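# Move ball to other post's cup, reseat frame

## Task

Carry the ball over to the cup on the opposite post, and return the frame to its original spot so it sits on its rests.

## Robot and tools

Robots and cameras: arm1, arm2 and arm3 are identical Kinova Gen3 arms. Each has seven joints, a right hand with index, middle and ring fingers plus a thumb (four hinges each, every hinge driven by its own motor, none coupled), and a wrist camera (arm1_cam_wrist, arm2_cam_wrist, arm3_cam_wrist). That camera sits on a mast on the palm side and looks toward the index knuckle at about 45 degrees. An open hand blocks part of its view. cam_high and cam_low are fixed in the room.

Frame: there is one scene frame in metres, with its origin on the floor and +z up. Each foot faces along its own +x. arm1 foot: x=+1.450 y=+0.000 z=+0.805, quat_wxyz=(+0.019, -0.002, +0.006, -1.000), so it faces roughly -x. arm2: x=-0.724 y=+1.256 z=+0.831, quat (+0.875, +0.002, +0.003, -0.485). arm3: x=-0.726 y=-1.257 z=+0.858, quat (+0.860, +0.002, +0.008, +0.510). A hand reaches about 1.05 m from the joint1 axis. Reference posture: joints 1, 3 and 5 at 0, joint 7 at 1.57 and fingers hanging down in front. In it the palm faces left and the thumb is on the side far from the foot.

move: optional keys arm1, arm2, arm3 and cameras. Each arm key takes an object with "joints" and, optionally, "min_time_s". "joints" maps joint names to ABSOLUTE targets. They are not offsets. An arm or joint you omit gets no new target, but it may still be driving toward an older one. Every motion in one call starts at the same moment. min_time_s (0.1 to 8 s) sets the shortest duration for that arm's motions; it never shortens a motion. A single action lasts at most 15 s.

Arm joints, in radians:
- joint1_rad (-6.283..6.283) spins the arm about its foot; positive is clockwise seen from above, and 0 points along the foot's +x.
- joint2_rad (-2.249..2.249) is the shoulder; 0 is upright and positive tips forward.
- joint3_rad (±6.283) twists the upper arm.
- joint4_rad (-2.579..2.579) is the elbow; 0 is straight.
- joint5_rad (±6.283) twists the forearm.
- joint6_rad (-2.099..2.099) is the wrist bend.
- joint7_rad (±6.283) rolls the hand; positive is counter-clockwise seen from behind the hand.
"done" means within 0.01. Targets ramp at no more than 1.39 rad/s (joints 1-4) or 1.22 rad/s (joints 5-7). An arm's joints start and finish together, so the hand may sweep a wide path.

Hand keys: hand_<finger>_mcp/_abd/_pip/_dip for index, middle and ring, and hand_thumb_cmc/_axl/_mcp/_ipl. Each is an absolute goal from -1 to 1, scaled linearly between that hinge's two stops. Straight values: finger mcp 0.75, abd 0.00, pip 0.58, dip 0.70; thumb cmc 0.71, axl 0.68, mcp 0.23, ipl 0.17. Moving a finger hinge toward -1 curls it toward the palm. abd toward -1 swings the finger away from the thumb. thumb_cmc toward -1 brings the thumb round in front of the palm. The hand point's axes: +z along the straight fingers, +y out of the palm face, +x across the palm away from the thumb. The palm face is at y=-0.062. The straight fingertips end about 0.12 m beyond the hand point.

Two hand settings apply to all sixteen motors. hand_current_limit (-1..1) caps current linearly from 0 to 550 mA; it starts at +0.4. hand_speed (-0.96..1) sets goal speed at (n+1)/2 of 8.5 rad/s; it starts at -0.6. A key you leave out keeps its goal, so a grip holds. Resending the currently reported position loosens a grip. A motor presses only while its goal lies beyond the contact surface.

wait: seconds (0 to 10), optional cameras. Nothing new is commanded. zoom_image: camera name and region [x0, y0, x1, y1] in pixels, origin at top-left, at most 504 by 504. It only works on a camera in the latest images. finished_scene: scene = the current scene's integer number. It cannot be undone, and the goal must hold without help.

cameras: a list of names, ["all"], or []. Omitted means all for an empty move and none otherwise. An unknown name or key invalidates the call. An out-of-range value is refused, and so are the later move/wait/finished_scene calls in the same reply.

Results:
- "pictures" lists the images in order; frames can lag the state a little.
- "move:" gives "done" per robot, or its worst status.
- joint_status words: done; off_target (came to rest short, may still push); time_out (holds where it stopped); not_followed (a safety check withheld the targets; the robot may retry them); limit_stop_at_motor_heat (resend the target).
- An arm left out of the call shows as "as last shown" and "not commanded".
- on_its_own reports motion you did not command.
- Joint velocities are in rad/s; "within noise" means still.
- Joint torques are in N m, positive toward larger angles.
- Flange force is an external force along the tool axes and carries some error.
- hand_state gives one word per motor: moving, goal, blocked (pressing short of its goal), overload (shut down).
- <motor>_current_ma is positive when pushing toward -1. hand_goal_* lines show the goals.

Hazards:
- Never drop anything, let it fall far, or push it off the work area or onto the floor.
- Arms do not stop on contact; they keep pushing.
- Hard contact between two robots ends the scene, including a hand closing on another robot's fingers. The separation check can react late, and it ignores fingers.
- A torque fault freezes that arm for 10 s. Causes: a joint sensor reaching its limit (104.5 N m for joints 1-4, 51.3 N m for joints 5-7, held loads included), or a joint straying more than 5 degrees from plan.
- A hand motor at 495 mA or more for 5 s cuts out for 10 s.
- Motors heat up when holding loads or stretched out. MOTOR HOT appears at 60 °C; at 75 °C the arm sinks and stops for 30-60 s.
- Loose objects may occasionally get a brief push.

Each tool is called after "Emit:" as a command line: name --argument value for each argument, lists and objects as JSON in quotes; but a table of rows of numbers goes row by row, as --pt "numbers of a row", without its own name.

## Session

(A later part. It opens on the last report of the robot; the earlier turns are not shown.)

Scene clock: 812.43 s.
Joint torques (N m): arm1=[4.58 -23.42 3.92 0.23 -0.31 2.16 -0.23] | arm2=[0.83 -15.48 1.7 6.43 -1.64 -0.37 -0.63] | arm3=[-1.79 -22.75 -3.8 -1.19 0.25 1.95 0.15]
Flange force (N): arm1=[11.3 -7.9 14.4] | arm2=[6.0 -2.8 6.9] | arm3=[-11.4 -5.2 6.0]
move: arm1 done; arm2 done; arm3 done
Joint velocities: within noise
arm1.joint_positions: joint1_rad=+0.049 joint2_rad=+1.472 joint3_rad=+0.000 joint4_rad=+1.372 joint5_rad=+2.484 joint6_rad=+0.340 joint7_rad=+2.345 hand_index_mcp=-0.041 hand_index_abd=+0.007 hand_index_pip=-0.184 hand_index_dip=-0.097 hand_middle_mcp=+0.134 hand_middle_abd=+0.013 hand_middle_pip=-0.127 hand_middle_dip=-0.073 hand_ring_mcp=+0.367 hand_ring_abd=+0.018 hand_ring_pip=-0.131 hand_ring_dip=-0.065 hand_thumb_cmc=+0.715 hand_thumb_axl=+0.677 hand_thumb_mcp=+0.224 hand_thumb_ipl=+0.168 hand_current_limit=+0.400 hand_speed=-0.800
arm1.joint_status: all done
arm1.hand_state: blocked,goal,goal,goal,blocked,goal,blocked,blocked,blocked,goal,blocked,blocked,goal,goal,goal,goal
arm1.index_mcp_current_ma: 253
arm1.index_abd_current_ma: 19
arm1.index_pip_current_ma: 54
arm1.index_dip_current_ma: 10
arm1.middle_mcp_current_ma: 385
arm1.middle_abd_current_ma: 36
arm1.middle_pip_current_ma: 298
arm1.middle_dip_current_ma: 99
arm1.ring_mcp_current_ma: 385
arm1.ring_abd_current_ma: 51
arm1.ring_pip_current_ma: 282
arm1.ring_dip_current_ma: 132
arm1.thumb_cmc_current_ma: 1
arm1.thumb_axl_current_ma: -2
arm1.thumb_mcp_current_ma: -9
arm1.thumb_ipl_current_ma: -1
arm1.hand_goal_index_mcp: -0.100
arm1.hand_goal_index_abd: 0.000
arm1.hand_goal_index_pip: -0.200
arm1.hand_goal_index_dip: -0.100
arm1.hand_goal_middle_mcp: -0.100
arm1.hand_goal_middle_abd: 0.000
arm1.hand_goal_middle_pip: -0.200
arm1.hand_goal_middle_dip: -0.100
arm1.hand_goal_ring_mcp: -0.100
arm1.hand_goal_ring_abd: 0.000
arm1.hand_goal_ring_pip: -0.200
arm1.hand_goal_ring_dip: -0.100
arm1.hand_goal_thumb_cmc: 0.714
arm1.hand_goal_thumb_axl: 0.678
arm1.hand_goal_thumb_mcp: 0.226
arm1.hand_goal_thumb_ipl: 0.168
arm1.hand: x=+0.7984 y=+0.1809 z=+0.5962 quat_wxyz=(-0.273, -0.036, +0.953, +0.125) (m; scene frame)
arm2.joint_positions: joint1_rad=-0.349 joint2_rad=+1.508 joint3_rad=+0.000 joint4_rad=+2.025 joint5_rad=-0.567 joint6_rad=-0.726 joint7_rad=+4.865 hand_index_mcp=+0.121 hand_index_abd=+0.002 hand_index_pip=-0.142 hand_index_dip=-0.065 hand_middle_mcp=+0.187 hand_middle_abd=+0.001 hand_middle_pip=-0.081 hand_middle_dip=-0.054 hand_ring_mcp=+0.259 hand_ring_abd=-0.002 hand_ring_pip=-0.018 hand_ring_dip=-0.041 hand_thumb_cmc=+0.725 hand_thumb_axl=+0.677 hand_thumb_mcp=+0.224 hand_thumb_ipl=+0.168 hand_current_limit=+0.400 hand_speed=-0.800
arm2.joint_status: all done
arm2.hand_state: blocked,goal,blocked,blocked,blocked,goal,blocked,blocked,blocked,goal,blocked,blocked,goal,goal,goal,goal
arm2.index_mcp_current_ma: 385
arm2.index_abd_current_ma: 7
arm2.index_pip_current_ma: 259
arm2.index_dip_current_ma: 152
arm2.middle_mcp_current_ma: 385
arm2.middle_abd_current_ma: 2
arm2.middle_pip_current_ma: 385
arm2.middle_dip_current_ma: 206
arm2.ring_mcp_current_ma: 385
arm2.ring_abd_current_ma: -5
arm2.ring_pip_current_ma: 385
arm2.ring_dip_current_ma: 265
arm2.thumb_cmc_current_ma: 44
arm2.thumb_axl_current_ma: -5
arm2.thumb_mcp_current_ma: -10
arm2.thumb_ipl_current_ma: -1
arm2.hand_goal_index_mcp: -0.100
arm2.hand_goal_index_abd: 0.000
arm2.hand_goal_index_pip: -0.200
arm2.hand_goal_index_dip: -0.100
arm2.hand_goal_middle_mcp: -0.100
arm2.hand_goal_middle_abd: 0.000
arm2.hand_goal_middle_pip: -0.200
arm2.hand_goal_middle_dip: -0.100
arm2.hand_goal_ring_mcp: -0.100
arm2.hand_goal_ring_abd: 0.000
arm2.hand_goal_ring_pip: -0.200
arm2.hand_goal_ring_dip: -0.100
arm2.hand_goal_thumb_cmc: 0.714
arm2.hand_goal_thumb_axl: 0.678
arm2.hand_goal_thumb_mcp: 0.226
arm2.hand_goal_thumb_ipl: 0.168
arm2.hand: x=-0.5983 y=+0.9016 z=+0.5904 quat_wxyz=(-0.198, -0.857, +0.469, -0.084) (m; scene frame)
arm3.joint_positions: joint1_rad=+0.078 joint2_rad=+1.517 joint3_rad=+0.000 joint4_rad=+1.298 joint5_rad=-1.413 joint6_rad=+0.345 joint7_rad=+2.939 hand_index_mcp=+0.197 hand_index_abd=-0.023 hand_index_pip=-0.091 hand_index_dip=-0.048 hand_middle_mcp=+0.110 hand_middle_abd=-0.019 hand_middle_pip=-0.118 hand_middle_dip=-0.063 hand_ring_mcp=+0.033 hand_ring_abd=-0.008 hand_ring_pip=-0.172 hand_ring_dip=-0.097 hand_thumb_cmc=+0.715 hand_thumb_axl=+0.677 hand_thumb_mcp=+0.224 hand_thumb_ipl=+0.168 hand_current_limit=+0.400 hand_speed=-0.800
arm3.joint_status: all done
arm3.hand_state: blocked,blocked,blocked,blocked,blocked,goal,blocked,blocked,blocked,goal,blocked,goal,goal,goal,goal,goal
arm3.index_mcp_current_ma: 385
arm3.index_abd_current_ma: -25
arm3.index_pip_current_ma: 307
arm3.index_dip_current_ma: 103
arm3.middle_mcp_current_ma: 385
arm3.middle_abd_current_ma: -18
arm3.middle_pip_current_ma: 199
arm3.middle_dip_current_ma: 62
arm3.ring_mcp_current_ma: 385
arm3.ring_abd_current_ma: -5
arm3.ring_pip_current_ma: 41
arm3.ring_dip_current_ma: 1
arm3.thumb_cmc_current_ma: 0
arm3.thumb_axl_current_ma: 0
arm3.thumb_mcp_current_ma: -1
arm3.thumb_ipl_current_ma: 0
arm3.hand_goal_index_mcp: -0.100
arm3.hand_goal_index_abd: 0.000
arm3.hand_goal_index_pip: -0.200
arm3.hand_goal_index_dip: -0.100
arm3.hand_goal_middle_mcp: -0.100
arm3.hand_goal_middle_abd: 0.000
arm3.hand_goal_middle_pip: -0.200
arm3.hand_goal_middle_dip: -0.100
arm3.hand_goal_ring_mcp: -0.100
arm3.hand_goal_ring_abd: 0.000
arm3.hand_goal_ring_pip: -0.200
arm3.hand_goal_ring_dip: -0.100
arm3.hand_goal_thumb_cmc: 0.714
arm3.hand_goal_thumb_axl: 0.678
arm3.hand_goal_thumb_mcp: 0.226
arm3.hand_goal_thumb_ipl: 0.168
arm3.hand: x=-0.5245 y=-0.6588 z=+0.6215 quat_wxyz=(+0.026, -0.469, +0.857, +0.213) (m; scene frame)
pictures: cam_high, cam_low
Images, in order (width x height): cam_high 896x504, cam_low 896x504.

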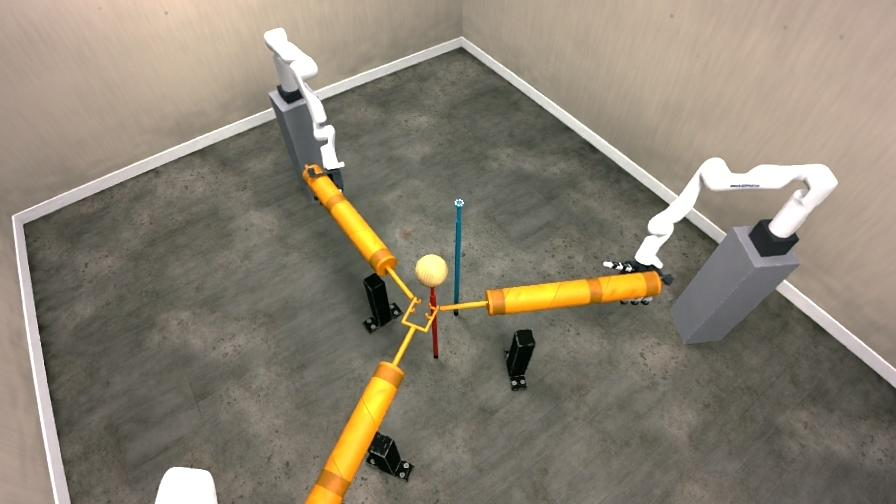

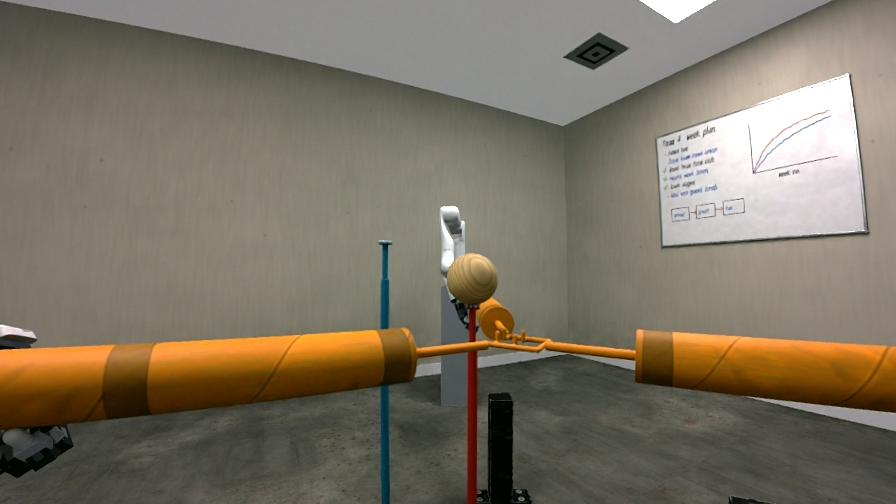

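Emit:
move --arm1 '{"joints":{"joint1_rad":-0.0424,"joint2_rad":1.4569,"joint4_rad":1.473,"joint5_rad":2.4785,"joint6_rad":0.4195,"joint7_rad":2.2521},"min_time_s":2}' --arm2 '{"joints":{"joint1_rad":-0.3088,"joint2_rad":1.4791,"joint4_rad":1.8865,"joint5_rad":-0.6962,"joint6_rad":-0.6006,"joint7_rad":5.0674},"min_time_s":2}' --arm3 '{"joints":{"joint1_rad":0.1733,"joint2_rad":1.5076,"joint4_rad":1.3499,"joint5_rad":-1.4407,"joint6_rad":0.3665,"joint7_rad":3.067},"min_time_s":2}' --cameras '["cam_high","cam_low"]'

Emit:
zoom_image --camera "cam_high" --region '[370, 240, 490, 360]'

Emit:
zoom_image --camera "cam_low" --region '[400, 230, 600, 430]'

Scene clock: 840.73 s.
Joint torques (N m): arm1=[-4.72 -27.85 -1.98 -4.17 2.48 2.09 1.12] | arm2=[2.24 -15.63 3.4 6.28 -2.16 -0.52 -0.79] | arm3=[2.88 -30.22 -1.61 -8.67 -2.26 0.17 -1.2]
Flange force (N): arm1=[0.2 2.0 11.9] | arm2=[7.5 -5.5 6.3] | arm3=[5.5 -0.3 4.1]
move: arm1 done; arm2 done; arm3 done
Joint velocities: within noise
arm1.joint_positions: joint1_rad=-0.042 joint2_rad=+1.457 joint3_rad=+0.000 joint4_rad=+1.473 joint5_rad=+2.479 joint6_rad=+0.419 joint7_rad=+2.252 hand_index_mcp=-0.041 hand_index_abd=+0.008 hand_index_pip=-0.179 hand_index_dip=-0.092 hand_middle_mcp=+0.134 hand_middle_abd=+0.014 hand_middle_pip=-0.127 hand_middle_dip=-0.068 hand_ring_mcp=+0.367 hand_ring_abd=+0.018 hand_ring_pip=-0.131 hand_ring_dip=-0.062 hand_thumb_cmc=+0.715 hand_thumb_axl=+0.677 hand_thumb_mcp=+0.224 hand_thumb_ipl=+0.168 hand_current_limit=+0.400 hand_speed=-0.800
arm1.joint_status: all done
arm1.hand_state: blocked,goal,blocked,goal,blocked,goal,blocked,blocked,blocked,goal,blocked,blocked,goal,goal,goal,goal
arm1.index_mcp_current_ma: 250
arm1.index_abd_current_ma: 22
arm1.index_pip_current_ma: 72
arm1.index_dip_current_ma: 24
arm1.middle_mcp_current_ma: 385
arm1.middle_abd_current_ma: 41
arm1.middle_pip_current_ma: 298
arm1.middle_dip_current_ma: 117
arm1.ring_mcp_current_ma: 385
arm1.ring_abd_current_ma: 51
arm1.ring_pip_current_ma: 282
arm1.ring_dip_current_ma: 145
arm1.thumb_cmc_current_ma: 1
arm1.thumb_axl_current_ma: -2
arm1.thumb_mcp_current_ma: -9
arm1.thumb_ipl_current_ma: -1
arm1.hand_goal_index_mcp: -0.100
arm1.hand_goal_index_abd: 0.000
arm1.hand_goal_index_pip: -0.200
arm1.hand_goal_index_dip: -0.100
arm1.hand_goal_middle_mcp: -0.100
arm1.hand_goal_middle_abd: 0.000
arm1.hand_goal_middle_pip: -0.200
arm1.hand_goal_middle_dip: -0.100
arm1.hand_goal_ring_mcp: -0.100
arm1.hand_goal_ring_abd: 0.000
arm1.hand_goal_ring_pip: -0.200
arm1.hand_goal_ring_dip: -0.100
arm1.hand_goal_thumb_cmc: 0.714
arm1.hand_goal_thumb_axl: 0.678
arm1.hand_goal_thumb_mcp: 0.226
arm1.hand_goal_thumb_ipl: 0.168
arm1.hand: x=+0.8254 y=+0.1360 z=+0.5945 quat_wxyz=(-0.272, -0.035, +0.954, +0.125) (m; scene frame)
arm2.joint_positions: joint1_rad=-0.309 joint2_rad=+1.479 joint3_rad=+0.000 joint4_rad=+1.887 joint5_rad=-0.696 joint6_rad=-0.601 joint7_rad=+5.067 hand_index_mcp=+0.107 hand_index_abd=+0.002 hand_index_pip=-0.155 hand_index_dip=-0.077 hand_middle_mcp=+0.187 hand_middle_abd=+0.001 hand_middle_pip=-0.115 hand_middle_dip=-0.059 hand_ring_mcp=+0.259 hand_ring_abd=-0.002 hand_ring_pip=-0.054 hand_ring_dip=-0.044 hand_thumb_cmc=+0.721 hand_thumb_axl=+0.677 hand_thumb_mcp=+0.224 hand_thumb_ipl=+0.168 hand_current_limit=+0.400 hand_speed=-0.800
arm2.joint_status: all done
arm2.hand_state: blocked,goal,blocked,blocked,blocked,goal,blocked,blocked,blocked,goal,blocked,blocked,goal,goal,goal,goal
arm2.index_mcp_current_ma: 385
arm2.index_abd_current_ma: 7
arm2.index_pip_current_ma: 198
arm2.index_dip_current_ma: 98
arm2.middle_mcp_current_ma: 385
arm2.middle_abd_current_ma: 1
arm2.middle_pip_current_ma: 385
arm2.middle_dip_current_ma: 181
arm2.ring_mcp_current_ma: 385
arm2.ring_abd_current_ma: -5
arm2.ring_pip_current_ma: 385
arm2.ring_dip_current_ma: 252
arm2.thumb_cmc_current_ma: 27
arm2.thumb_axl_current_ma: -5
arm2.thumb_mcp_current_ma: -10
arm2.thumb_ipl_current_ma: -1
arm2.hand_goal_index_mcp: -0.100
arm2.hand_goal_index_abd: 0.000
arm2.hand_goal_index_pip: -0.200
arm2.hand_goal_index_dip: -0.100
arm2.hand_goal_middle_mcp: -0.100
arm2.hand_goal_middle_abd: 0.000
arm2.hand_goal_middle_pip: -0.200
arm2.hand_goal_middle_dip: -0.100
arm2.hand_goal_ring_mcp: -0.100
arm2.hand_goal_ring_abd: 0.000
arm2.hand_goal_ring_pip: -0.200
arm2.hand_goal_ring_dip: -0.100
arm2.hand_goal_thumb_cmc: 0.714
arm2.hand_goal_thumb_axl: 0.678
arm2.hand_goal_thumb_mcp: 0.226
arm2.hand_goal_thumb_ipl: 0.168
arm2.on_its_own: hand_middle_pip moved -0.034 toward your old target -0.200; hand_ring_pip moved -0.037 toward your old target -0.200
arm2.hand: x=-0.5736 y=+0.8593 z=+0.5889 quat_wxyz=(-0.205, -0.856, +0.468, -0.080) (m; scene frame)
arm3.joint_positions: joint1_rad=+0.173 joint2_rad=+1.508 joint3_rad=+0.000 joint4_rad=+1.350 joint5_rad=-1.441 joint6_rad=+0.367 joint7_rad=+3.067 hand_index_mcp=+0.197 hand_index_abd=-0.023 hand_index_pip=-0.091 hand_index_dip=-0.048 hand_middle_mcp=+0.110 hand_middle_abd=-0.019 hand_middle_pip=-0.118 hand_middle_dip=-0.063 hand_ring_mcp=+0.033 hand_ring_abd=-0.013 hand_ring_pip=-0.170 hand_ring_dip=-0.094 hand_thumb_cmc=+0.715 hand_thumb_axl=+0.677 hand_thumb_mcp=+0.224 hand_thumb_ipl=+0.168 hand_current_limit=+0.400 hand_speed=-0.800
arm3.joint_status: all done
arm3.hand_state: blocked,blocked,blocked,blocked,blocked,goal,blocked,blocked,blocked,goal,blocked,goal,goal,goal,goal,goal
arm3.index_mcp_current_ma: 385
arm3.index_abd_current_ma: -24
arm3.index_pip_current_ma: 307
arm3.index_dip_current_ma: 103
arm3.middle_mcp_current_ma: 385
arm3.middle_abd_current_ma: -19
arm3.middle_pip_current_ma: 199
arm3.middle_dip_current_ma: 62
arm3.ring_mcp_current_ma: 385
arm3.ring_abd_current_ma: -10
arm3.ring_pip_current_ma: 44
arm3.ring_dip_current_ma: 5
arm3.thumb_cmc_current_ma: 0
arm3.thumb_axl_current_ma: 0
arm3.thumb_mcp_current_ma: -1
arm3.thumb_ipl_current_ma: 0
arm3.hand_goal_index_mcp: -0.100
arm3.hand_goal_index_abd: 0.000
arm3.hand_goal_index_pip: -0.200
arm3.hand_goal_index_dip: -0.100
arm3.hand_goal_middle_mcp: -0.100
arm3.hand_goal_middle_abd: 0.000
arm3.hand_goal_middle_pip: -0.200
arm3.hand_goal_middle_dip: -0.100
arm3.hand_goal_ring_mcp: -0.100
arm3.hand_goal_ring_abd: 0.000
arm3.hand_goal_ring_pip: -0.200
arm3.hand_goal_ring_dip: -0.100
arm3.hand_goal_thumb_cmc: 0.714
arm3.hand_goal_thumb_axl: 0.678
arm3.hand_goal_thumb_mcp: 0.226
arm3.hand_goal_thumb_ipl: 0.168
arm3.hand: x=-0.4938 y=-0.7007 z=+0.6207 quat_wxyz=(+0.025, -0.469, +0.857, +0.212) (m; scene frame)
pictures: cam_high, cam_low
Images, in order (width x height): cam_high 896x504, cam_low 896x504.

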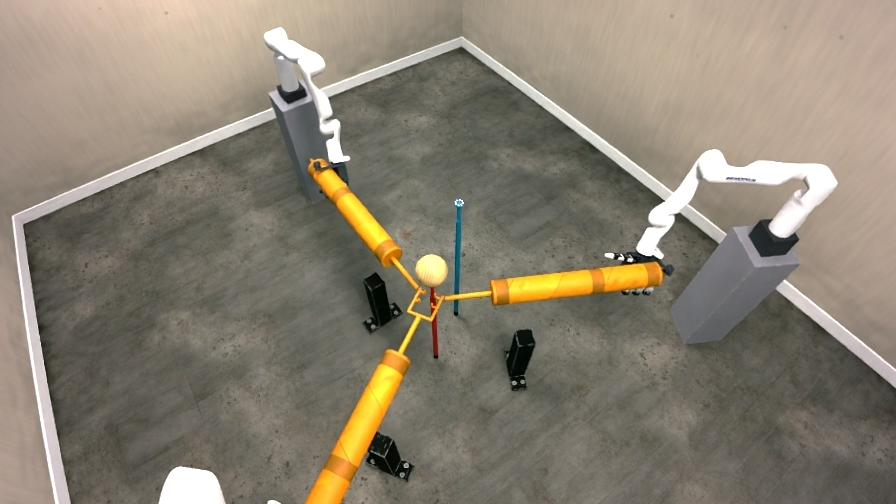

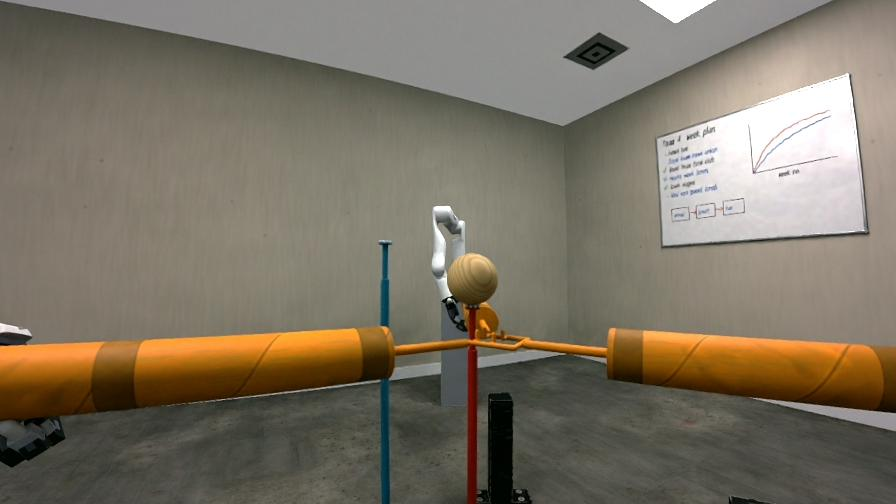

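Scaled by 4.200 from the camera's 896x504 image, which has a finer 1280x720 frame.

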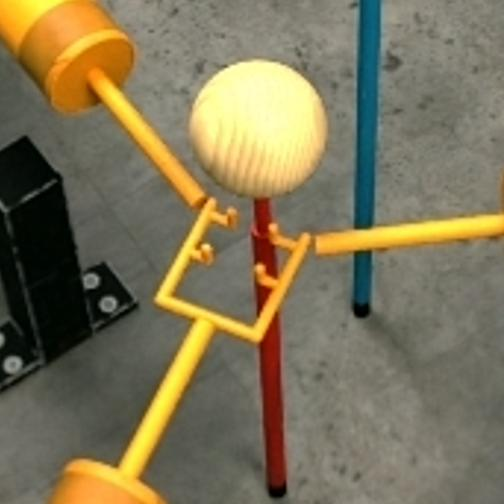

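Scaled by 2.520 from the camera's 896x504 image, which has a finer 1280x720 frame.

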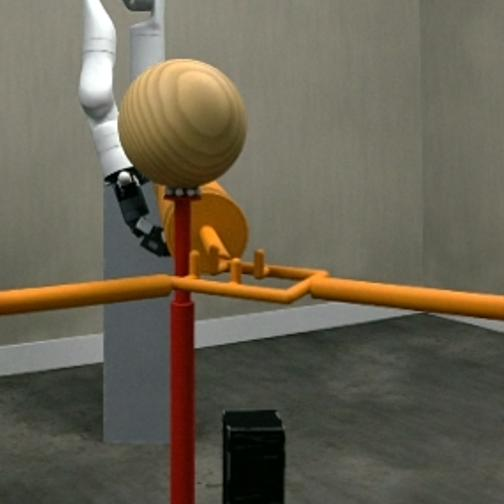

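Emit:
move --arm1 '{"joints":{"joint1_rad":-0.1342,"joint2_rad":1.4418,"joint4_rad":1.5744,"joint5_rad":2.4733,"joint6_rad":0.4993,"joint7_rad":2.1595},"min_time_s":2}' --arm2 '{"joints":{"joint1_rad":-0.2689,"joint2_rad":1.4505,"joint4_rad":1.7477,"joint5_rad":-0.8257,"joint6_rad":-0.4757,"joint7_rad":5.2699},"min_time_s":2}' --arm3 '{"joints":{"joint1_rad":0.2689,"joint2_rad":1.498,"joint4_rad":1.402,"joint5_rad":-1.468,"joint6_rad":0.3877,"joint7_rad":3.1945},"min_time_s":2}' --cameras '["cam_high","cam_low"]'

Emit:
zoom_image --camera "cam_high" --region '[370, 240, 490, 360]'

Emit:
zoom_image --camera "cam_low" --region '[400, 230, 600, 430]'

Scene clock: 854.30 s.
Joint torques (N m): arm1=[5.12 -23.42 5.48 -0.08 -0.16 2.92 0.13] | arm2=[-0.54 -22.54 1.56 -0.79 -0.03 -2.1 -0.11] | arm3=[-1.8 -22.3 -4.39 -0.67 0.32 2.56 0.26]
Flange force (N): arm1=[5.3 -12.5 9.0] | arm2=[-1.3 -0.3 5.3] | arm3=[-8.2 -7.1 4.5]
move: arm1 done; arm2 done; arm3 done
Joint velocities: within noise
arm1.joint_positions: joint1_rad=-0.134 joint2_rad=+1.442 joint3_rad=+0.000 joint4_rad=+1.574 joint5_rad=+2.473 joint6_rad=+0.499 joint7_rad=+2.159 hand_index_mcp=-0.046 hand_index_abd=+0.008 hand_index_pip=-0.181 hand_index_dip=-0.100 hand_middle_mcp=+0.134 hand_middle_abd=+0.014 hand_middle_pip=-0.127 hand_middle_dip=-0.087 hand_ring_mcp=+0.367 hand_ring_abd=+0.018 hand_ring_pip=-0.131 hand_ring_dip=-0.068 hand_thumb_cmc=+0.715 hand_thumb_axl=+0.677 hand_thumb_mcp=+0.224 hand_thumb_ipl=+0.168 hand_current_limit=+0.400 hand_speed=-0.800
arm1.joint_status: all done
arm1.hand_state: blocked,goal,goal,goal,blocked,goal,blocked,goal,blocked,goal,blocked,blocked,goal,goal,goal,goal
arm1.index_mcp_current_ma: 229
arm1.index_abd_current_ma: 22
arm1.index_pip_current_ma: 67
arm1.index_dip_current_ma: 1
arm1.middle_mcp_current_ma: 385
arm1.middle_abd_current_ma: 41
arm1.middle_pip_current_ma: 298
arm1.middle_dip_current_ma: 43
arm1.ring_mcp_current_ma: 385
arm1.ring_abd_current_ma: 51
arm1.ring_pip_current_ma: 282
arm1.ring_dip_current_ma: 117
arm1.thumb_cmc_current_ma: 1
arm1.thumb_axl_current_ma: -2
arm1.thumb_mcp_current_ma: -9
arm1.thumb_ipl_current_ma: -1
arm1.hand_goal_index_mcp: -0.100
arm1.hand_goal_index_abd: 0.000
arm1.hand_goal_index_pip: -0.200
arm1.hand_goal_index_dip: -0.100
arm1.hand_goal_middle_mcp: -0.100
arm1.hand_goal_middle_abd: 0.000
arm1.hand_goal_middle_pip: -0.200
arm1.hand_goal_middle_dip: -0.100
arm1.hand_goal_ring_mcp: -0.100
arm1.hand_goal_ring_abd: 0.000
arm1.hand_goal_ring_pip: -0.200
arm1.hand_goal_ring_dip: -0.100
arm1.hand_goal_thumb_cmc: 0.714
arm1.hand_goal_thumb_axl: 0.678
arm1.hand_goal_thumb_mcp: 0.226
arm1.hand_goal_thumb_ipl: 0.168
arm1.hand: x=+0.8552 y=+0.0965 z=+0.5962 quat_wxyz=(-0.273, -0.036, +0.953, +0.125) (m; scene frame)
arm2.joint_positions: joint1_rad=-0.269 joint2_rad=+1.450 joint3_rad=+0.000 joint4_rad=+1.748 joint5_rad=-0.826 joint6_rad=-0.476 joint7_rad=+5.270 hand_index_mcp=+0.094 hand_index_abd=+0.005 hand_index_pip=-0.155 hand_index_dip=-0.077 hand_middle_mcp=+0.172 hand_middle_abd=+0.008 hand_middle_pip=-0.115 hand_middle_dip=-0.059 hand_ring_mcp=+0.242 hand_ring_abd=+0.004 hand_ring_pip=-0.055 hand_ring_dip=-0.044 hand_thumb_cmc=+0.721 hand_thumb_axl=+0.677 hand_thumb_mcp=+0.224 hand_thumb_ipl=+0.168 hand_current_limit=+0.400 hand_speed=-0.800
arm2.joint_status: all done
arm2.hand_state: blocked,goal,blocked,blocked,blocked,goal,blocked,blocked,blocked,goal,blocked,blocked,goal,goal,goal,goal
arm2.index_mcp_current_ma: 385
arm2.index_abd_current_ma: 16
arm2.index_pip_current_ma: 198
arm2.index_dip_current_ma: 98
arm2.middle_mcp_current_ma: 385
arm2.middle_abd_current_ma: 25
arm2.middle_pip_current_ma: 385
arm2.middle_dip_current_ma: 181
arm2.ring_mcp_current_ma: 385
arm2.ring_abd_current_ma: 13
arm2.ring_pip_current_ma: 385
arm2.ring_dip_current_ma: 252
arm2.thumb_cmc_current_ma: 27
arm2.thumb_axl_current_ma: -5
arm2.thumb_mcp_current_ma: -10
arm2.thumb_ipl_current_ma: -1
arm2.hand_goal_index_mcp: -0.100
arm2.hand_goal_index_abd: 0.000
arm2.hand_goal_index_pip: -0.200
arm2.hand_goal_index_dip: -0.100
arm2.hand_goal_middle_mcp: -0.100
arm2.hand_goal_middle_abd: 0.000
arm2.hand_goal_middle_pip: -0.200
arm2.hand_goal_middle_dip: -0.100
arm2.hand_goal_ring_mcp: -0.100
arm2.hand_goal_ring_abd: 0.000
arm2.hand_goal_ring_pip: -0.200
arm2.hand_goal_ring_dip: -0.100
arm2.hand_goal_thumb_cmc: 0.714
arm2.hand_goal_thumb_axl: 0.678
arm2.hand_goal_thumb_mcp: 0.226
arm2.hand_goal_thumb_ipl: 0.168
arm2.hand: x=-0.5418 y=+0.8171 z=+0.5903 quat_wxyz=(-0.198, -0.857, +0.468, -0.084) (m; scene frame)
arm3.joint_positions: joint1_rad=+0.269 joint2_rad=+1.498 joint3_rad=+0.000 joint4_rad=+1.402 joint5_rad=-1.468 joint6_rad=+0.388 joint7_rad=+3.195 hand_index_mcp=+0.197 hand_index_abd=-0.020 hand_index_pip=-0.091 hand_index_dip=-0.049 hand_middle_mcp=+0.110 hand_middle_abd=-0.015 hand_middle_pip=-0.118 hand_middle_dip=-0.065 hand_ring_mcp=+0.033 hand_ring_abd=-0.006 hand_ring_pip=-0.170 hand_ring_dip=-0.096 hand_thumb_cmc=+0.715 hand_thumb_axl=+0.677 hand_thumb_mcp=+0.224 hand_thumb_ipl=+0.168 hand_current_limit=+0.400 hand_speed=-0.800
arm3.joint_status: all done
arm3.hand_state: blocked,blocked,blocked,blocked,blocked,goal,blocked,blocked,blocked,goal,blocked,goal,goal,goal,goal,goal
arm3.index_mcp_current_ma: 385
arm3.index_abd_current_ma: -20
arm3.index_pip_current_ma: 307
arm3.index_dip_current_ma: 100
arm3.middle_mcp_current_ma: 385
arm3.middle_abd_current_ma: -13
arm3.middle_pip_current_ma: 199
arm3.middle_dip_current_ma: 57
arm3.ring_mcp_current_ma: 385
arm3.ring_abd_current_ma: -3
arm3.ring_pip_current_ma: 44
arm3.ring_dip_current_ma: 2
arm3.thumb_cmc_current_ma: 0
arm3.thumb_axl_current_ma: 0
arm3.thumb_mcp_current_ma: -1
arm3.thumb_ipl_current_ma: 0
arm3.hand_goal_index_mcp: -0.100
arm3.hand_goal_index_abd: 0.000
arm3.hand_goal_index_pip: -0.200
arm3.hand_goal_index_dip: -0.100
arm3.hand_goal_middle_mcp: -0.100
arm3.hand_goal_middle_abd: 0.000
arm3.hand_goal_middle_pip: -0.200
arm3.hand_goal_middle_dip: -0.100
arm3.hand_goal_ring_mcp: -0.100
arm3.hand_goal_ring_abd: 0.000
arm3.hand_goal_ring_pip: -0.200
arm3.hand_goal_ring_dip: -0.100
arm3.hand_goal_thumb_cmc: 0.714
arm3.hand_goal_thumb_axl: 0.678
arm3.hand_goal_thumb_mcp: 0.226
arm3.hand_goal_thumb_ipl: 0.168
arm3.hand: x=-0.4680 y=-0.7434 z=+0.6216 quat_wxyz=(+0.026, -0.469, +0.857, +0.213) (m; scene frame)
pictures: cam_high, cam_low
Images, in order (width x height): cam_high 896x504, cam_low 896x504.

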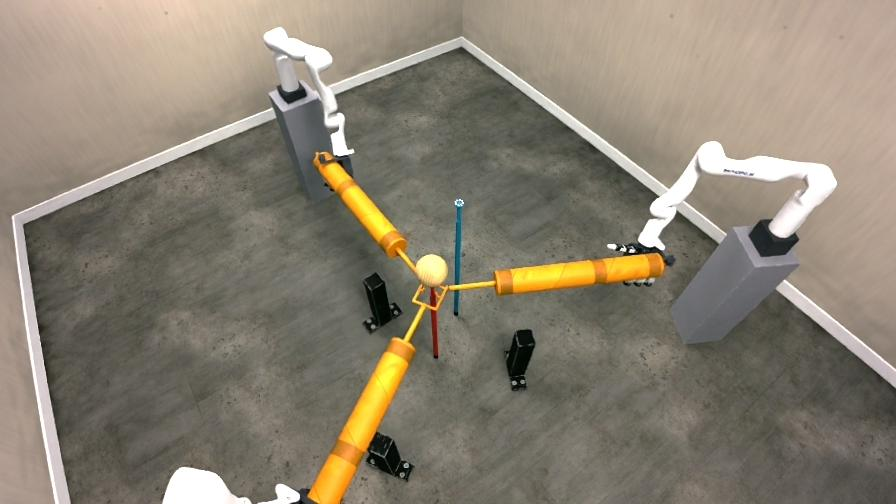

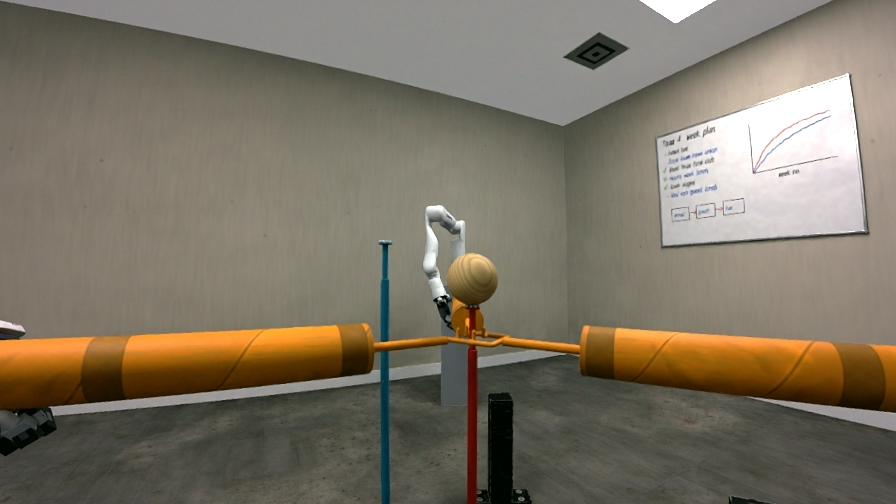

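Scaled by 4.200 from the camera's 896x504 image, which has a finer 1280x720 frame.

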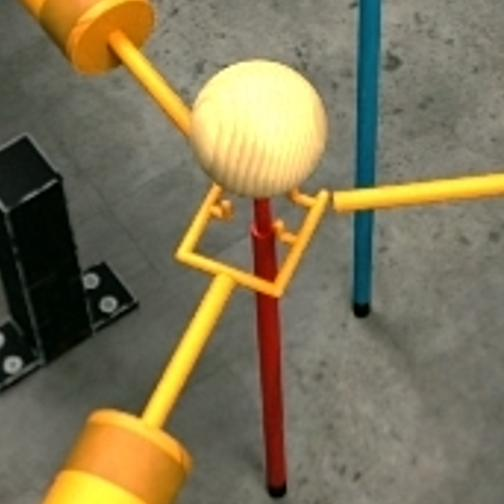

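Scaled by 2.520 from the camera's 896x504 image, which has a finer 1280x720 frame.

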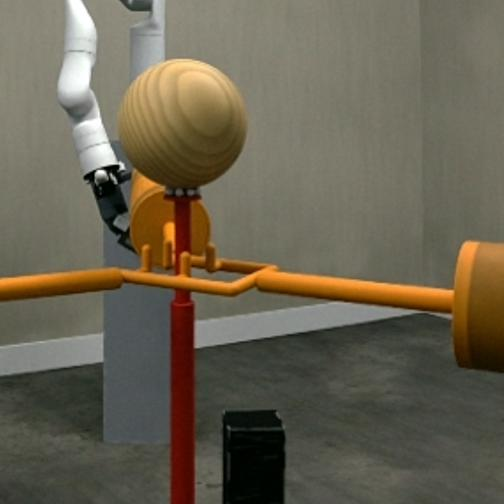

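Emit:
move --arm1 '{"joints":{"joint1_rad":-0.121,"joint2_rad":1.2068,"joint4_rad":1.7255,"joint5_rad":2.3806,"joint6_rad":0.4348,"joint7_rad":2.278},"min_time_s":3}' --arm2 '{"joints":{"joint1_rad":-0.2745,"joint2_rad":1.204,"joint4_rad":1.9319,"joint5_rad":-0.929,"joint6_rad":-0.4357,"joint7_rad":5.3784},"min_time_s":3}' --arm3 '{"joints":{"joint1_rad":0.258,"joint2_rad":1.2678,"joint4_rad":1.5722,"joint5_rad":-1.3336,"joint6_rad":0.395,"joint7_rad":3.0379},"min_time_s":3}' --cameras '["cam_high","cam_low"]'

Emit:
zoom_image --camera "cam_high" --region '[370, 210, 490, 330]'

Emit:
zoom_image --camera "cam_low" --region '[370, 180, 570, 380]'

Scene clock: 910.43 s.
Joint torques (N m): arm1=[3.19 -23.58 3.88 0.06 0.08 2.59 0.1] | arm2=[-0.1 -18.87 1.19 3.11 -0.97 -0.99 -0.44] | arm3=[-0.36 -22.3 -2.74 -0.34 0.52 1.96 0.35]
Flange force (N): arm1=[8.0 -9.0 12.0] | arm2=[7.2 -1.2 8.5] | arm3=[-10.5 -4.2 6.2]
move: arm1 done; arm2 done; arm3 done
Joint velocities: within noise
arm1.joint_positions: joint1_rad=-0.121 joint2_rad=+1.207 joint3_rad=+0.000 joint4_rad=+1.725 joint5_rad=+2.381 joint6_rad=+0.435 joint7_rad=+2.278 hand_index_mcp=-0.048 hand_index_abd=+0.007 hand_index_pip=-0.181 hand_index_dip=-0.099 hand_middle_mcp=+0.134 hand_middle_abd=+0.016 hand_middle_pip=-0.132 hand_middle_dip=-0.087 hand_ring_mcp=+0.366 hand_ring_abd=+0.020 hand_ring_pip=-0.135 hand_ring_dip=-0.073 hand_thumb_cmc=+0.715 hand_thumb_axl=+0.677 hand_thumb_mcp=+0.224 hand_thumb_ipl=+0.168 hand_current_limit=+0.400 hand_speed=-0.800
arm1.joint_status: all done
arm1.hand_state: blocked,goal,goal,goal,blocked,goal,blocked,goal,blocked,goal,blocked,blocked,goal,goal,goal,goal
arm1.index_mcp_current_ma: 220
arm1.index_abd_current_ma: 19
arm1.index_pip_current_ma: 66
arm1.index_dip_current_ma: 2
arm1.middle_mcp_current_ma: 385
arm1.middle_abd_current_ma: 45
arm1.middle_pip_current_ma: 274
arm1.middle_dip_current_ma: 42
arm1.ring_mcp_current_ma: 385
arm1.ring_abd_current_ma: 58
arm1.ring_pip_current_ma: 261
arm1.ring_dip_current_ma: 99
arm1.thumb_cmc_current_ma: 1
arm1.thumb_axl_current_ma: -2
arm1.thumb_mcp_current_ma: -9
arm1.thumb_ipl_current_ma: -1
arm1.hand_goal_index_mcp: -0.100
arm1.hand_goal_index_abd: 0.000
arm1.hand_goal_index_pip: -0.200
arm1.hand_goal_index_dip: -0.100
arm1.hand_goal_middle_mcp: -0.100
arm1.hand_goal_middle_abd: 0.000
arm1.hand_goal_middle_pip: -0.200
arm1.hand_goal_middle_dip: -0.100
arm1.hand_goal_ring_mcp: -0.100
arm1.hand_goal_ring_abd: 0.000
arm1.hand_goal_ring_pip: -0.200
arm1.hand_goal_ring_dip: -0.100
arm1.hand_goal_thumb_cmc: 0.714
arm1.hand_goal_thumb_axl: 0.678
arm1.hand_goal_thumb_mcp: 0.226
arm1.hand_goal_thumb_ipl: 0.168
arm1.hand: x=+0.8528 y=+0.1011 z=+0.6965 quat_wxyz=(-0.273, -0.036, +0.953, +0.125) (m; scene frame)
arm2.joint_positions: joint1_rad=-0.275 joint2_rad=+1.204 joint3_rad=+0.000 joint4_rad=+1.932 joint5_rad=-0.929 joint6_rad=-0.436 joint7_rad=+5.378 hand_index_mcp=+0.050 hand_index_abd=+0.004 hand_index_pip=-0.158 hand_index_dip=-0.079 hand_middle_mcp=+0.131 hand_middle_abd=+0.002 hand_middle_pip=-0.118 hand_middle_dip=-0.062 hand_ring_mcp=+0.205 hand_ring_abd=+0.001 hand_ring_pip=-0.064 hand_ring_dip=-0.045 hand_thumb_cmc=+0.721 hand_thumb_axl=+0.675 hand_thumb_mcp=+0.224 hand_thumb_ipl=+0.168 hand_current_limit=+0.400 hand_speed=-0.800
arm2.joint_status: all done
arm2.hand_state: blocked,goal,blocked,blocked,blocked,goal,blocked,blocked,blocked,goal,blocked,blocked,goal,goal,goal,goal
arm2.index_mcp_current_ma: 385
arm2.index_abd_current_ma: 12
arm2.index_pip_current_ma: 183
arm2.index_dip_current_ma: 87
arm2.middle_mcp_current_ma: 385
arm2.middle_abd_current_ma: 6
arm2.middle_pip_current_ma: 375
arm2.middle_dip_current_ma: 167
arm2.ring_mcp_current_ma: 385
arm2.ring_abd_current_ma: 3
arm2.ring_pip_current_ma: 385
arm2.ring_dip_current_ma: 247
arm2.thumb_cmc_current_ma: 27
arm2.thumb_axl_current_ma: -11
arm2.thumb_mcp_current_ma: -10
arm2.thumb_ipl_current_ma: -1
arm2.hand_goal_index_mcp: -0.100
arm2.hand_goal_index_abd: 0.000
arm2.hand_goal_index_pip: -0.200
arm2.hand_goal_index_dip: -0.100
arm2.hand_goal_middle_mcp: -0.100
arm2.hand_goal_middle_abd: 0.000
arm2.hand_goal_middle_pip: -0.200
arm2.hand_goal_middle_dip: -0.100
arm2.hand_goal_ring_mcp: -0.100
arm2.hand_goal_ring_abd: 0.000
arm2.hand_goal_ring_pip: -0.200
arm2.hand_goal_ring_dip: -0.100
arm2.hand_goal_thumb_cmc: 0.714
arm2.hand_goal_thumb_axl: 0.678
arm2.hand_goal_thumb_mcp: 0.226
arm2.hand_goal_thumb_ipl: 0.168
arm2.on_its_own: hand_index_mcp moved -0.043 toward your old target -0.100; hand_middle_mcp moved -0.041 toward your old target -0.100; hand_ring_mcp moved -0.037 toward your old target -0.100
arm2.hand: x=-0.5437 y=+0.8217 z=+0.6902 quat_wxyz=(-0.198, -0.857, +0.469, -0.084) (m; scene frame)
arm3.joint_positions: joint1_rad=+0.258 joint2_rad=+1.268 joint3_rad=+0.000 joint4_rad=+1.572 joint5_rad=-1.334 joint6_rad=+0.395 joint7_rad=+3.038 hand_index_mcp=+0.197 hand_index_abd=-0.016 hand_index_pip=-0.091 hand_index_dip=-0.051 hand_middle_mcp=+0.110 hand_middle_abd=-0.012 hand_middle_pip=-0.118 hand_middle_dip=-0.065 hand_ring_mcp=+0.032 hand_ring_abd=-0.004 hand_ring_pip=-0.169 hand_ring_dip=-0.096 hand_thumb_cmc=+0.715 hand_thumb_axl=+0.677 hand_thumb_mcp=+0.224 hand_thumb_ipl=+0.168 hand_current_limit=+0.400 hand_speed=-0.800
arm3.joint_status: all done
arm3.hand_state: blocked,goal,blocked,blocked,blocked,goal,blocked,blocked,blocked,goal,blocked,goal,goal,goal,goal,goal
arm3.index_mcp_current_ma: 385
arm3.index_abd_current_ma: -15
arm3.index_pip_current_ma: 307
arm3.index_dip_current_ma: 94
arm3.middle_mcp_current_ma: 385
arm3.middle_abd_current_ma: -9
arm3.middle_pip_current_ma: 199
arm3.middle_dip_current_ma: 57
arm3.ring_mcp_current_ma: 385
arm3.ring_abd_current_ma: -2
arm3.ring_pip_current_ma: 46
arm3.ring_dip_current_ma: 3
arm3.thumb_cmc_current_ma: 0
arm3.thumb_axl_current_ma: 0
arm3.thumb_mcp_current_ma: -1
arm3.thumb_ipl_current_ma: 0
arm3.hand_goal_index_mcp: -0.100
arm3.hand_goal_index_abd: 0.000
arm3.hand_goal_index_pip: -0.200
arm3.hand_goal_index_dip: -0.100
arm3.hand_goal_middle_mcp: -0.100
arm3.hand_goal_middle_abd: 0.000
arm3.hand_goal_middle_pip: -0.200
arm3.hand_goal_middle_dip: -0.100
arm3.hand_goal_ring_mcp: -0.100
arm3.hand_goal_ring_abd: 0.000
arm3.hand_goal_ring_pip: -0.200
arm3.hand_goal_ring_dip: -0.100
arm3.hand_goal_thumb_cmc: 0.714
arm3.hand_goal_thumb_axl: 0.678
arm3.hand_goal_thumb_mcp: 0.226
arm3.hand_goal_thumb_ipl: 0.168
arm3.hand: x=-0.4701 y=-0.7389 z=+0.7216 quat_wxyz=(+0.026, -0.469, +0.857, +0.213) (m; scene frame)
pictures: cam_high, cam_low
Images, in order (width x height): cam_high 896x504, cam_low 896x504.

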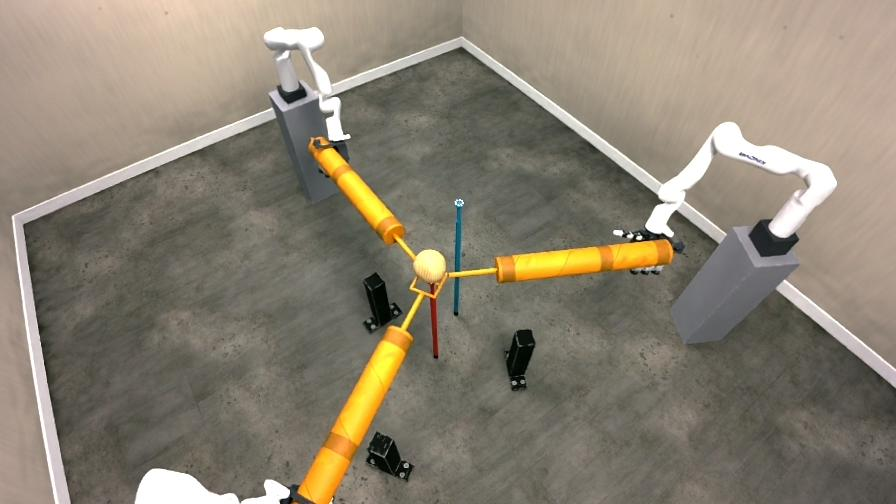

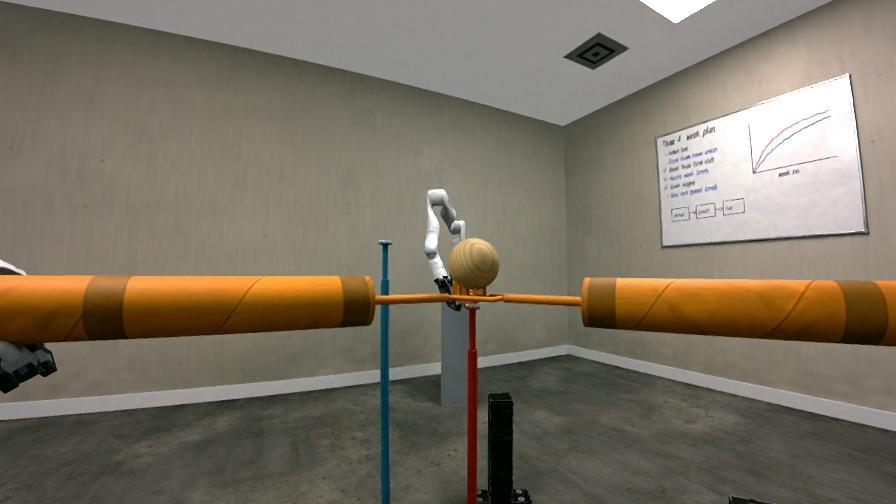

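Scaled by 4.200 from the camera's 896x504 image, which has a finer 1280x720 frame.

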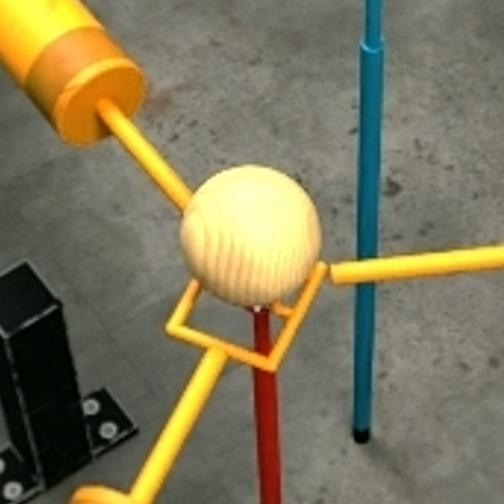

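Scaled by 2.520 from the camera's 896x504 image, which has a finer 1280x720 frame.

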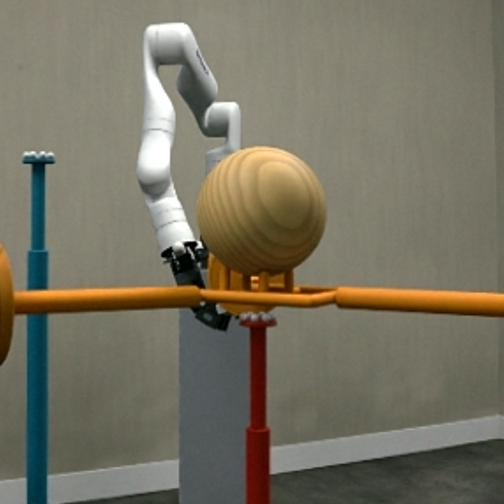

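Emit:
move --arm1 '{"joints":{"joint1_rad":-0.1182,"joint2_rad":0.9741,"joint4_rad":1.808,"joint5_rad":2.0937,"joint6_rad":0.34,"joint7_rad":2.5903},"min_time_s":3}' --arm2 '{"joints":{"joint1_rad":-0.2751,"joint2_rad":0.9448,"joint4_rad":2.0279,"joint5_rad":-1.2785,"joint6_rad":-0.361,"joint7_rad":5.7561},"min_time_s":3}' --arm3 '{"joints":{"joint1_rad":0.2562,"joint2_rad":1.0437,"joint4_rad":1.6722,"joint5_rad":-1.0726,"joint6_rad":0.4394,"joint7_rad":2.7509},"min_time_s":3}' --cameras '["cam_high","cam_low"]'

Scene clock: 920.47 s.
Joint torques (N m): arm1=[2.81 -23.35 3.53 -1.83 0.54 2.68 0.14] | arm2=[-0.63 -18.02 0.53 2.26 -0.89 -1 -0.54] | arm3=[0.52 -21.78 -1.81 -0.94 0.55 1.54 0.36]
Flange force (N): arm1=[9.5 -8.0 10.1] | arm2=[9.4 0.2 8.7] | arm3=[-11.6 -1.9 6.1]
move: arm1 done; arm2 done; arm3 done
Joint velocities: within noise
arm1.joint_positions: joint1_rad=-0.118 joint2_rad=+0.974 joint3_rad=+0.000 joint4_rad=+1.808 joint5_rad=+2.094 joint6_rad=+0.340 joint7_rad=+2.590 hand_index_mcp=-0.048 hand_index_abd=+0.007 hand_index_pip=-0.181 hand_index_dip=-0.098 hand_middle_mcp=+0.134 hand_middle_abd=+0.018 hand_middle_pip=-0.135 hand_middle_dip=-0.087 hand_ring_mcp=+0.366 hand_ring_abd=+0.021 hand_ring_pip=-0.136 hand_ring_dip=-0.076 hand_thumb_cmc=+0.715 hand_thumb_axl=+0.677 hand_thumb_mcp=+0.224 hand_thumb_ipl=+0.168 hand_current_limit=+0.400 hand_speed=-0.800
arm1.joint_status: all done
arm1.hand_state: blocked,goal,goal,goal,blocked,goal,blocked,goal,blocked,blocked,blocked,blocked,goal,goal,goal,goal
arm1.index_mcp_current_ma: 219
arm1.index_abd_current_ma: 20
arm1.index_pip_current_ma: 66
arm1.index_dip_current_ma: 5
arm1.middle_mcp_current_ma: 385
arm1.middle_abd_current_ma: 52
arm1.middle_pip_current_ma: 264
arm1.middle_dip_current_ma: 42
arm1.ring_mcp_current_ma: 385
arm1.ring_abd_current_ma: 63
arm1.ring_pip_current_ma: 256
arm1.ring_dip_current_ma: 86
arm1.thumb_cmc_current_ma: 1
arm1.thumb_axl_current_ma: -2
arm1.thumb_mcp_current_ma: -9
arm1.thumb_ipl_current_ma: -1
arm1.hand_goal_index_mcp: -0.100
arm1.hand_goal_index_abd: 0.000
arm1.hand_goal_index_pip: -0.200
arm1.hand_goal_index_dip: -0.100
arm1.hand_goal_middle_mcp: -0.100
arm1.hand_goal_middle_abd: 0.000
arm1.hand_goal_middle_pip: -0.200
arm1.hand_goal_middle_dip: -0.100
arm1.hand_goal_ring_mcp: -0.100
arm1.hand_goal_ring_abd: 0.000
arm1.hand_goal_ring_pip: -0.200
arm1.hand_goal_ring_dip: -0.100
arm1.hand_goal_thumb_cmc: 0.714
arm1.hand_goal_thumb_axl: 0.678
arm1.hand_goal_thumb_mcp: 0.226
arm1.hand_goal_thumb_ipl: 0.168
arm1.hand: x=+0.8528 y=+0.1012 z=+0.7964 quat_wxyz=(-0.273, -0.036, +0.953, +0.125) (m; scene frame)
arm2.joint_positions: joint1_rad=-0.275 joint2_rad=+0.945 joint3_rad=+0.000 joint4_rad=+2.028 joint5_rad=-1.278 joint6_rad=-0.361 joint7_rad=+5.756 hand_index_mcp=+0.032 hand_index_abd=+0.003 hand_index_pip=-0.158 hand_index_dip=-0.081 hand_middle_mcp=+0.113 hand_middle_abd=+0.002 hand_middle_pip=-0.122 hand_middle_dip=-0.063 hand_ring_mcp=+0.192 hand_ring_abd=-0.001 hand_ring_pip=-0.077 hand_ring_dip=-0.046 hand_thumb_cmc=+0.721 hand_thumb_axl=+0.675 hand_thumb_mcp=+0.224 hand_thumb_ipl=+0.168 hand_current_limit=+0.400 hand_speed=-0.800
arm2.joint_status: all done
arm2.hand_state: blocked,goal,blocked,goal,blocked,goal,blocked,blocked,blocked,goal,blocked,blocked,goal,goal,goal,goal
arm2.index_mcp_current_ma: 385
arm2.index_abd_current_ma: 11
arm2.index_pip_current_ma: 182
arm2.index_dip_current_ma: 80
arm2.middle_mcp_current_ma: 385
arm2.middle_abd_current_ma: 5
arm2.middle_pip_current_ma: 358
arm2.middle_dip_current_ma: 162
arm2.ring_mcp_current_ma: 385
arm2.ring_abd_current_ma: -1
arm2.ring_pip_current_ma: 385
arm2.ring_dip_current_ma: 243
arm2.thumb_cmc_current_ma: 27
arm2.thumb_axl_current_ma: -11
arm2.thumb_mcp_current_ma: -10
arm2.thumb_ipl_current_ma: -1
arm2.hand_goal_index_mcp: -0.100
arm2.hand_goal_index_abd: 0.000
arm2.hand_goal_index_pip: -0.200
arm2.hand_goal_index_dip: -0.100
arm2.hand_goal_middle_mcp: -0.100
arm2.hand_goal_middle_abd: 0.000
arm2.hand_goal_middle_pip: -0.200
arm2.hand_goal_middle_dip: -0.100
arm2.hand_goal_ring_mcp: -0.100
arm2.hand_goal_ring_abd: 0.000
arm2.hand_goal_ring_pip: -0.200
arm2.hand_goal_ring_dip: -0.100
arm2.hand_goal_thumb_cmc: 0.714
arm2.hand_goal_thumb_axl: 0.678
arm2.hand_goal_thumb_mcp: 0.226
arm2.hand_goal_thumb_ipl: 0.168
arm2.hand: x=-0.5436 y=+0.8218 z=+0.7902 quat_wxyz=(-0.198, -0.857, +0.469, -0.084) (m; scene frame)
arm3.joint_positions: joint1_rad=+0.256 joint2_rad=+1.044 joint3_rad=+0.000 joint4_rad=+1.672 joint5_rad=-1.073 joint6_rad=+0.439 joint7_rad=+2.751 hand_index_mcp=+0.197 hand_index_abd=-0.011 hand_index_pip=-0.091 hand_index_dip=-0.058 hand_middle_mcp=+0.110 hand_middle_abd=-0.007 hand_middle_pip=-0.118 hand_middle_dip=-0.071 hand_ring_mcp=+0.032 hand_ring_abd=+0.000 hand_ring_pip=-0.169 hand_ring_dip=-0.099 hand_thumb_cmc=+0.715 hand_thumb_axl=+0.677 hand_thumb_mcp=+0.224 hand_thumb_ipl=+0.168 hand_current_limit=+0.400 hand_speed=-0.800
arm3.joint_status: all done
arm3.hand_state: blocked,goal,blocked,blocked,blocked,goal,blocked,blocked,blocked,goal,blocked,goal,goal,goal,goal,goal
arm3.index_mcp_current_ma: 385
arm3.index_abd_current_ma: -8
arm3.index_pip_current_ma: 307
arm3.index_dip_current_ma: 75
arm3.middle_mcp_current_ma: 385
arm3.middle_abd_current_ma: -4
arm3.middle_pip_current_ma: 199
arm3.middle_dip_current_ma: 43
arm3.ring_mcp_current_ma: 385
arm3.ring_abd_current_ma: 0
arm3.ring_pip_current_ma: 46
arm3.ring_dip_current_ma: 0
arm3.thumb_cmc_current_ma: 0
arm3.thumb_axl_current_ma: 0
arm3.thumb_mcp_current_ma: -1
arm3.thumb_ipl_current_ma: 0
arm3.hand_goal_index_mcp: -0.100
arm3.hand_goal_index_abd: 0.000
arm3.hand_goal_index_pip: -0.200
arm3.hand_goal_index_dip: -0.100
arm3.hand_goal_middle_mcp: -0.100
arm3.hand_goal_middle_abd: 0.000
arm3.hand_goal_middle_pip: -0.200
arm3.hand_goal_middle_dip: -0.100
arm3.hand_goal_ring_mcp: -0.100
arm3.hand_goal_ring_abd: 0.000
arm3.hand_goal_ring_pip: -0.200
arm3.hand_goal_ring_dip: -0.100
arm3.hand_goal_thumb_cmc: 0.714
arm3.hand_goal_thumb_axl: 0.678
arm3.hand_goal_thumb_mcp: 0.226
arm3.hand_goal_thumb_ipl: 0.168
arm3.hand: x=-0.4702 y=-0.7389 z=+0.8216 quat_wxyz=(+0.026, -0.469, +0.857, +0.213) (m; scene frame)
pictures: cam_high, cam_low
Images, in order (width x height): cam_high 896x504, cam_low 896x504.

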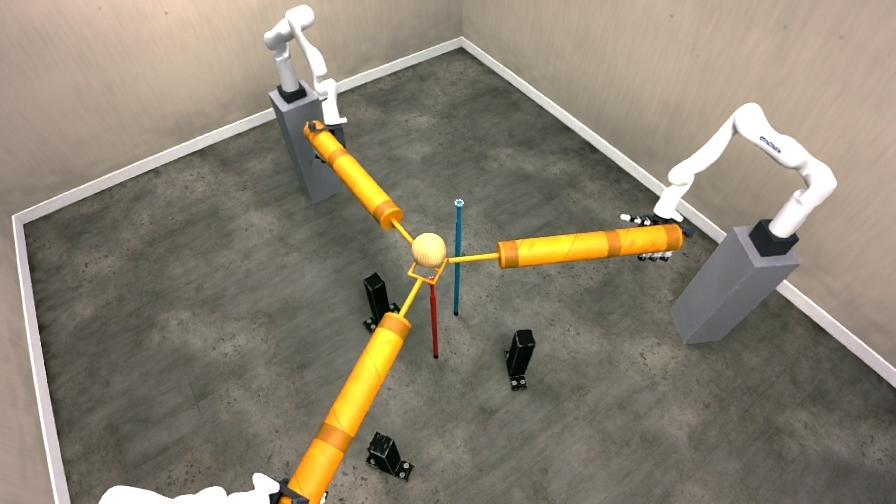

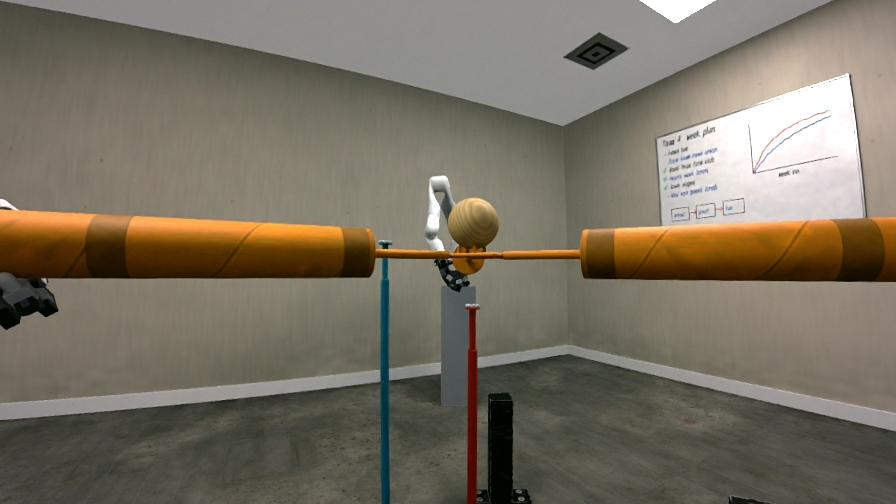

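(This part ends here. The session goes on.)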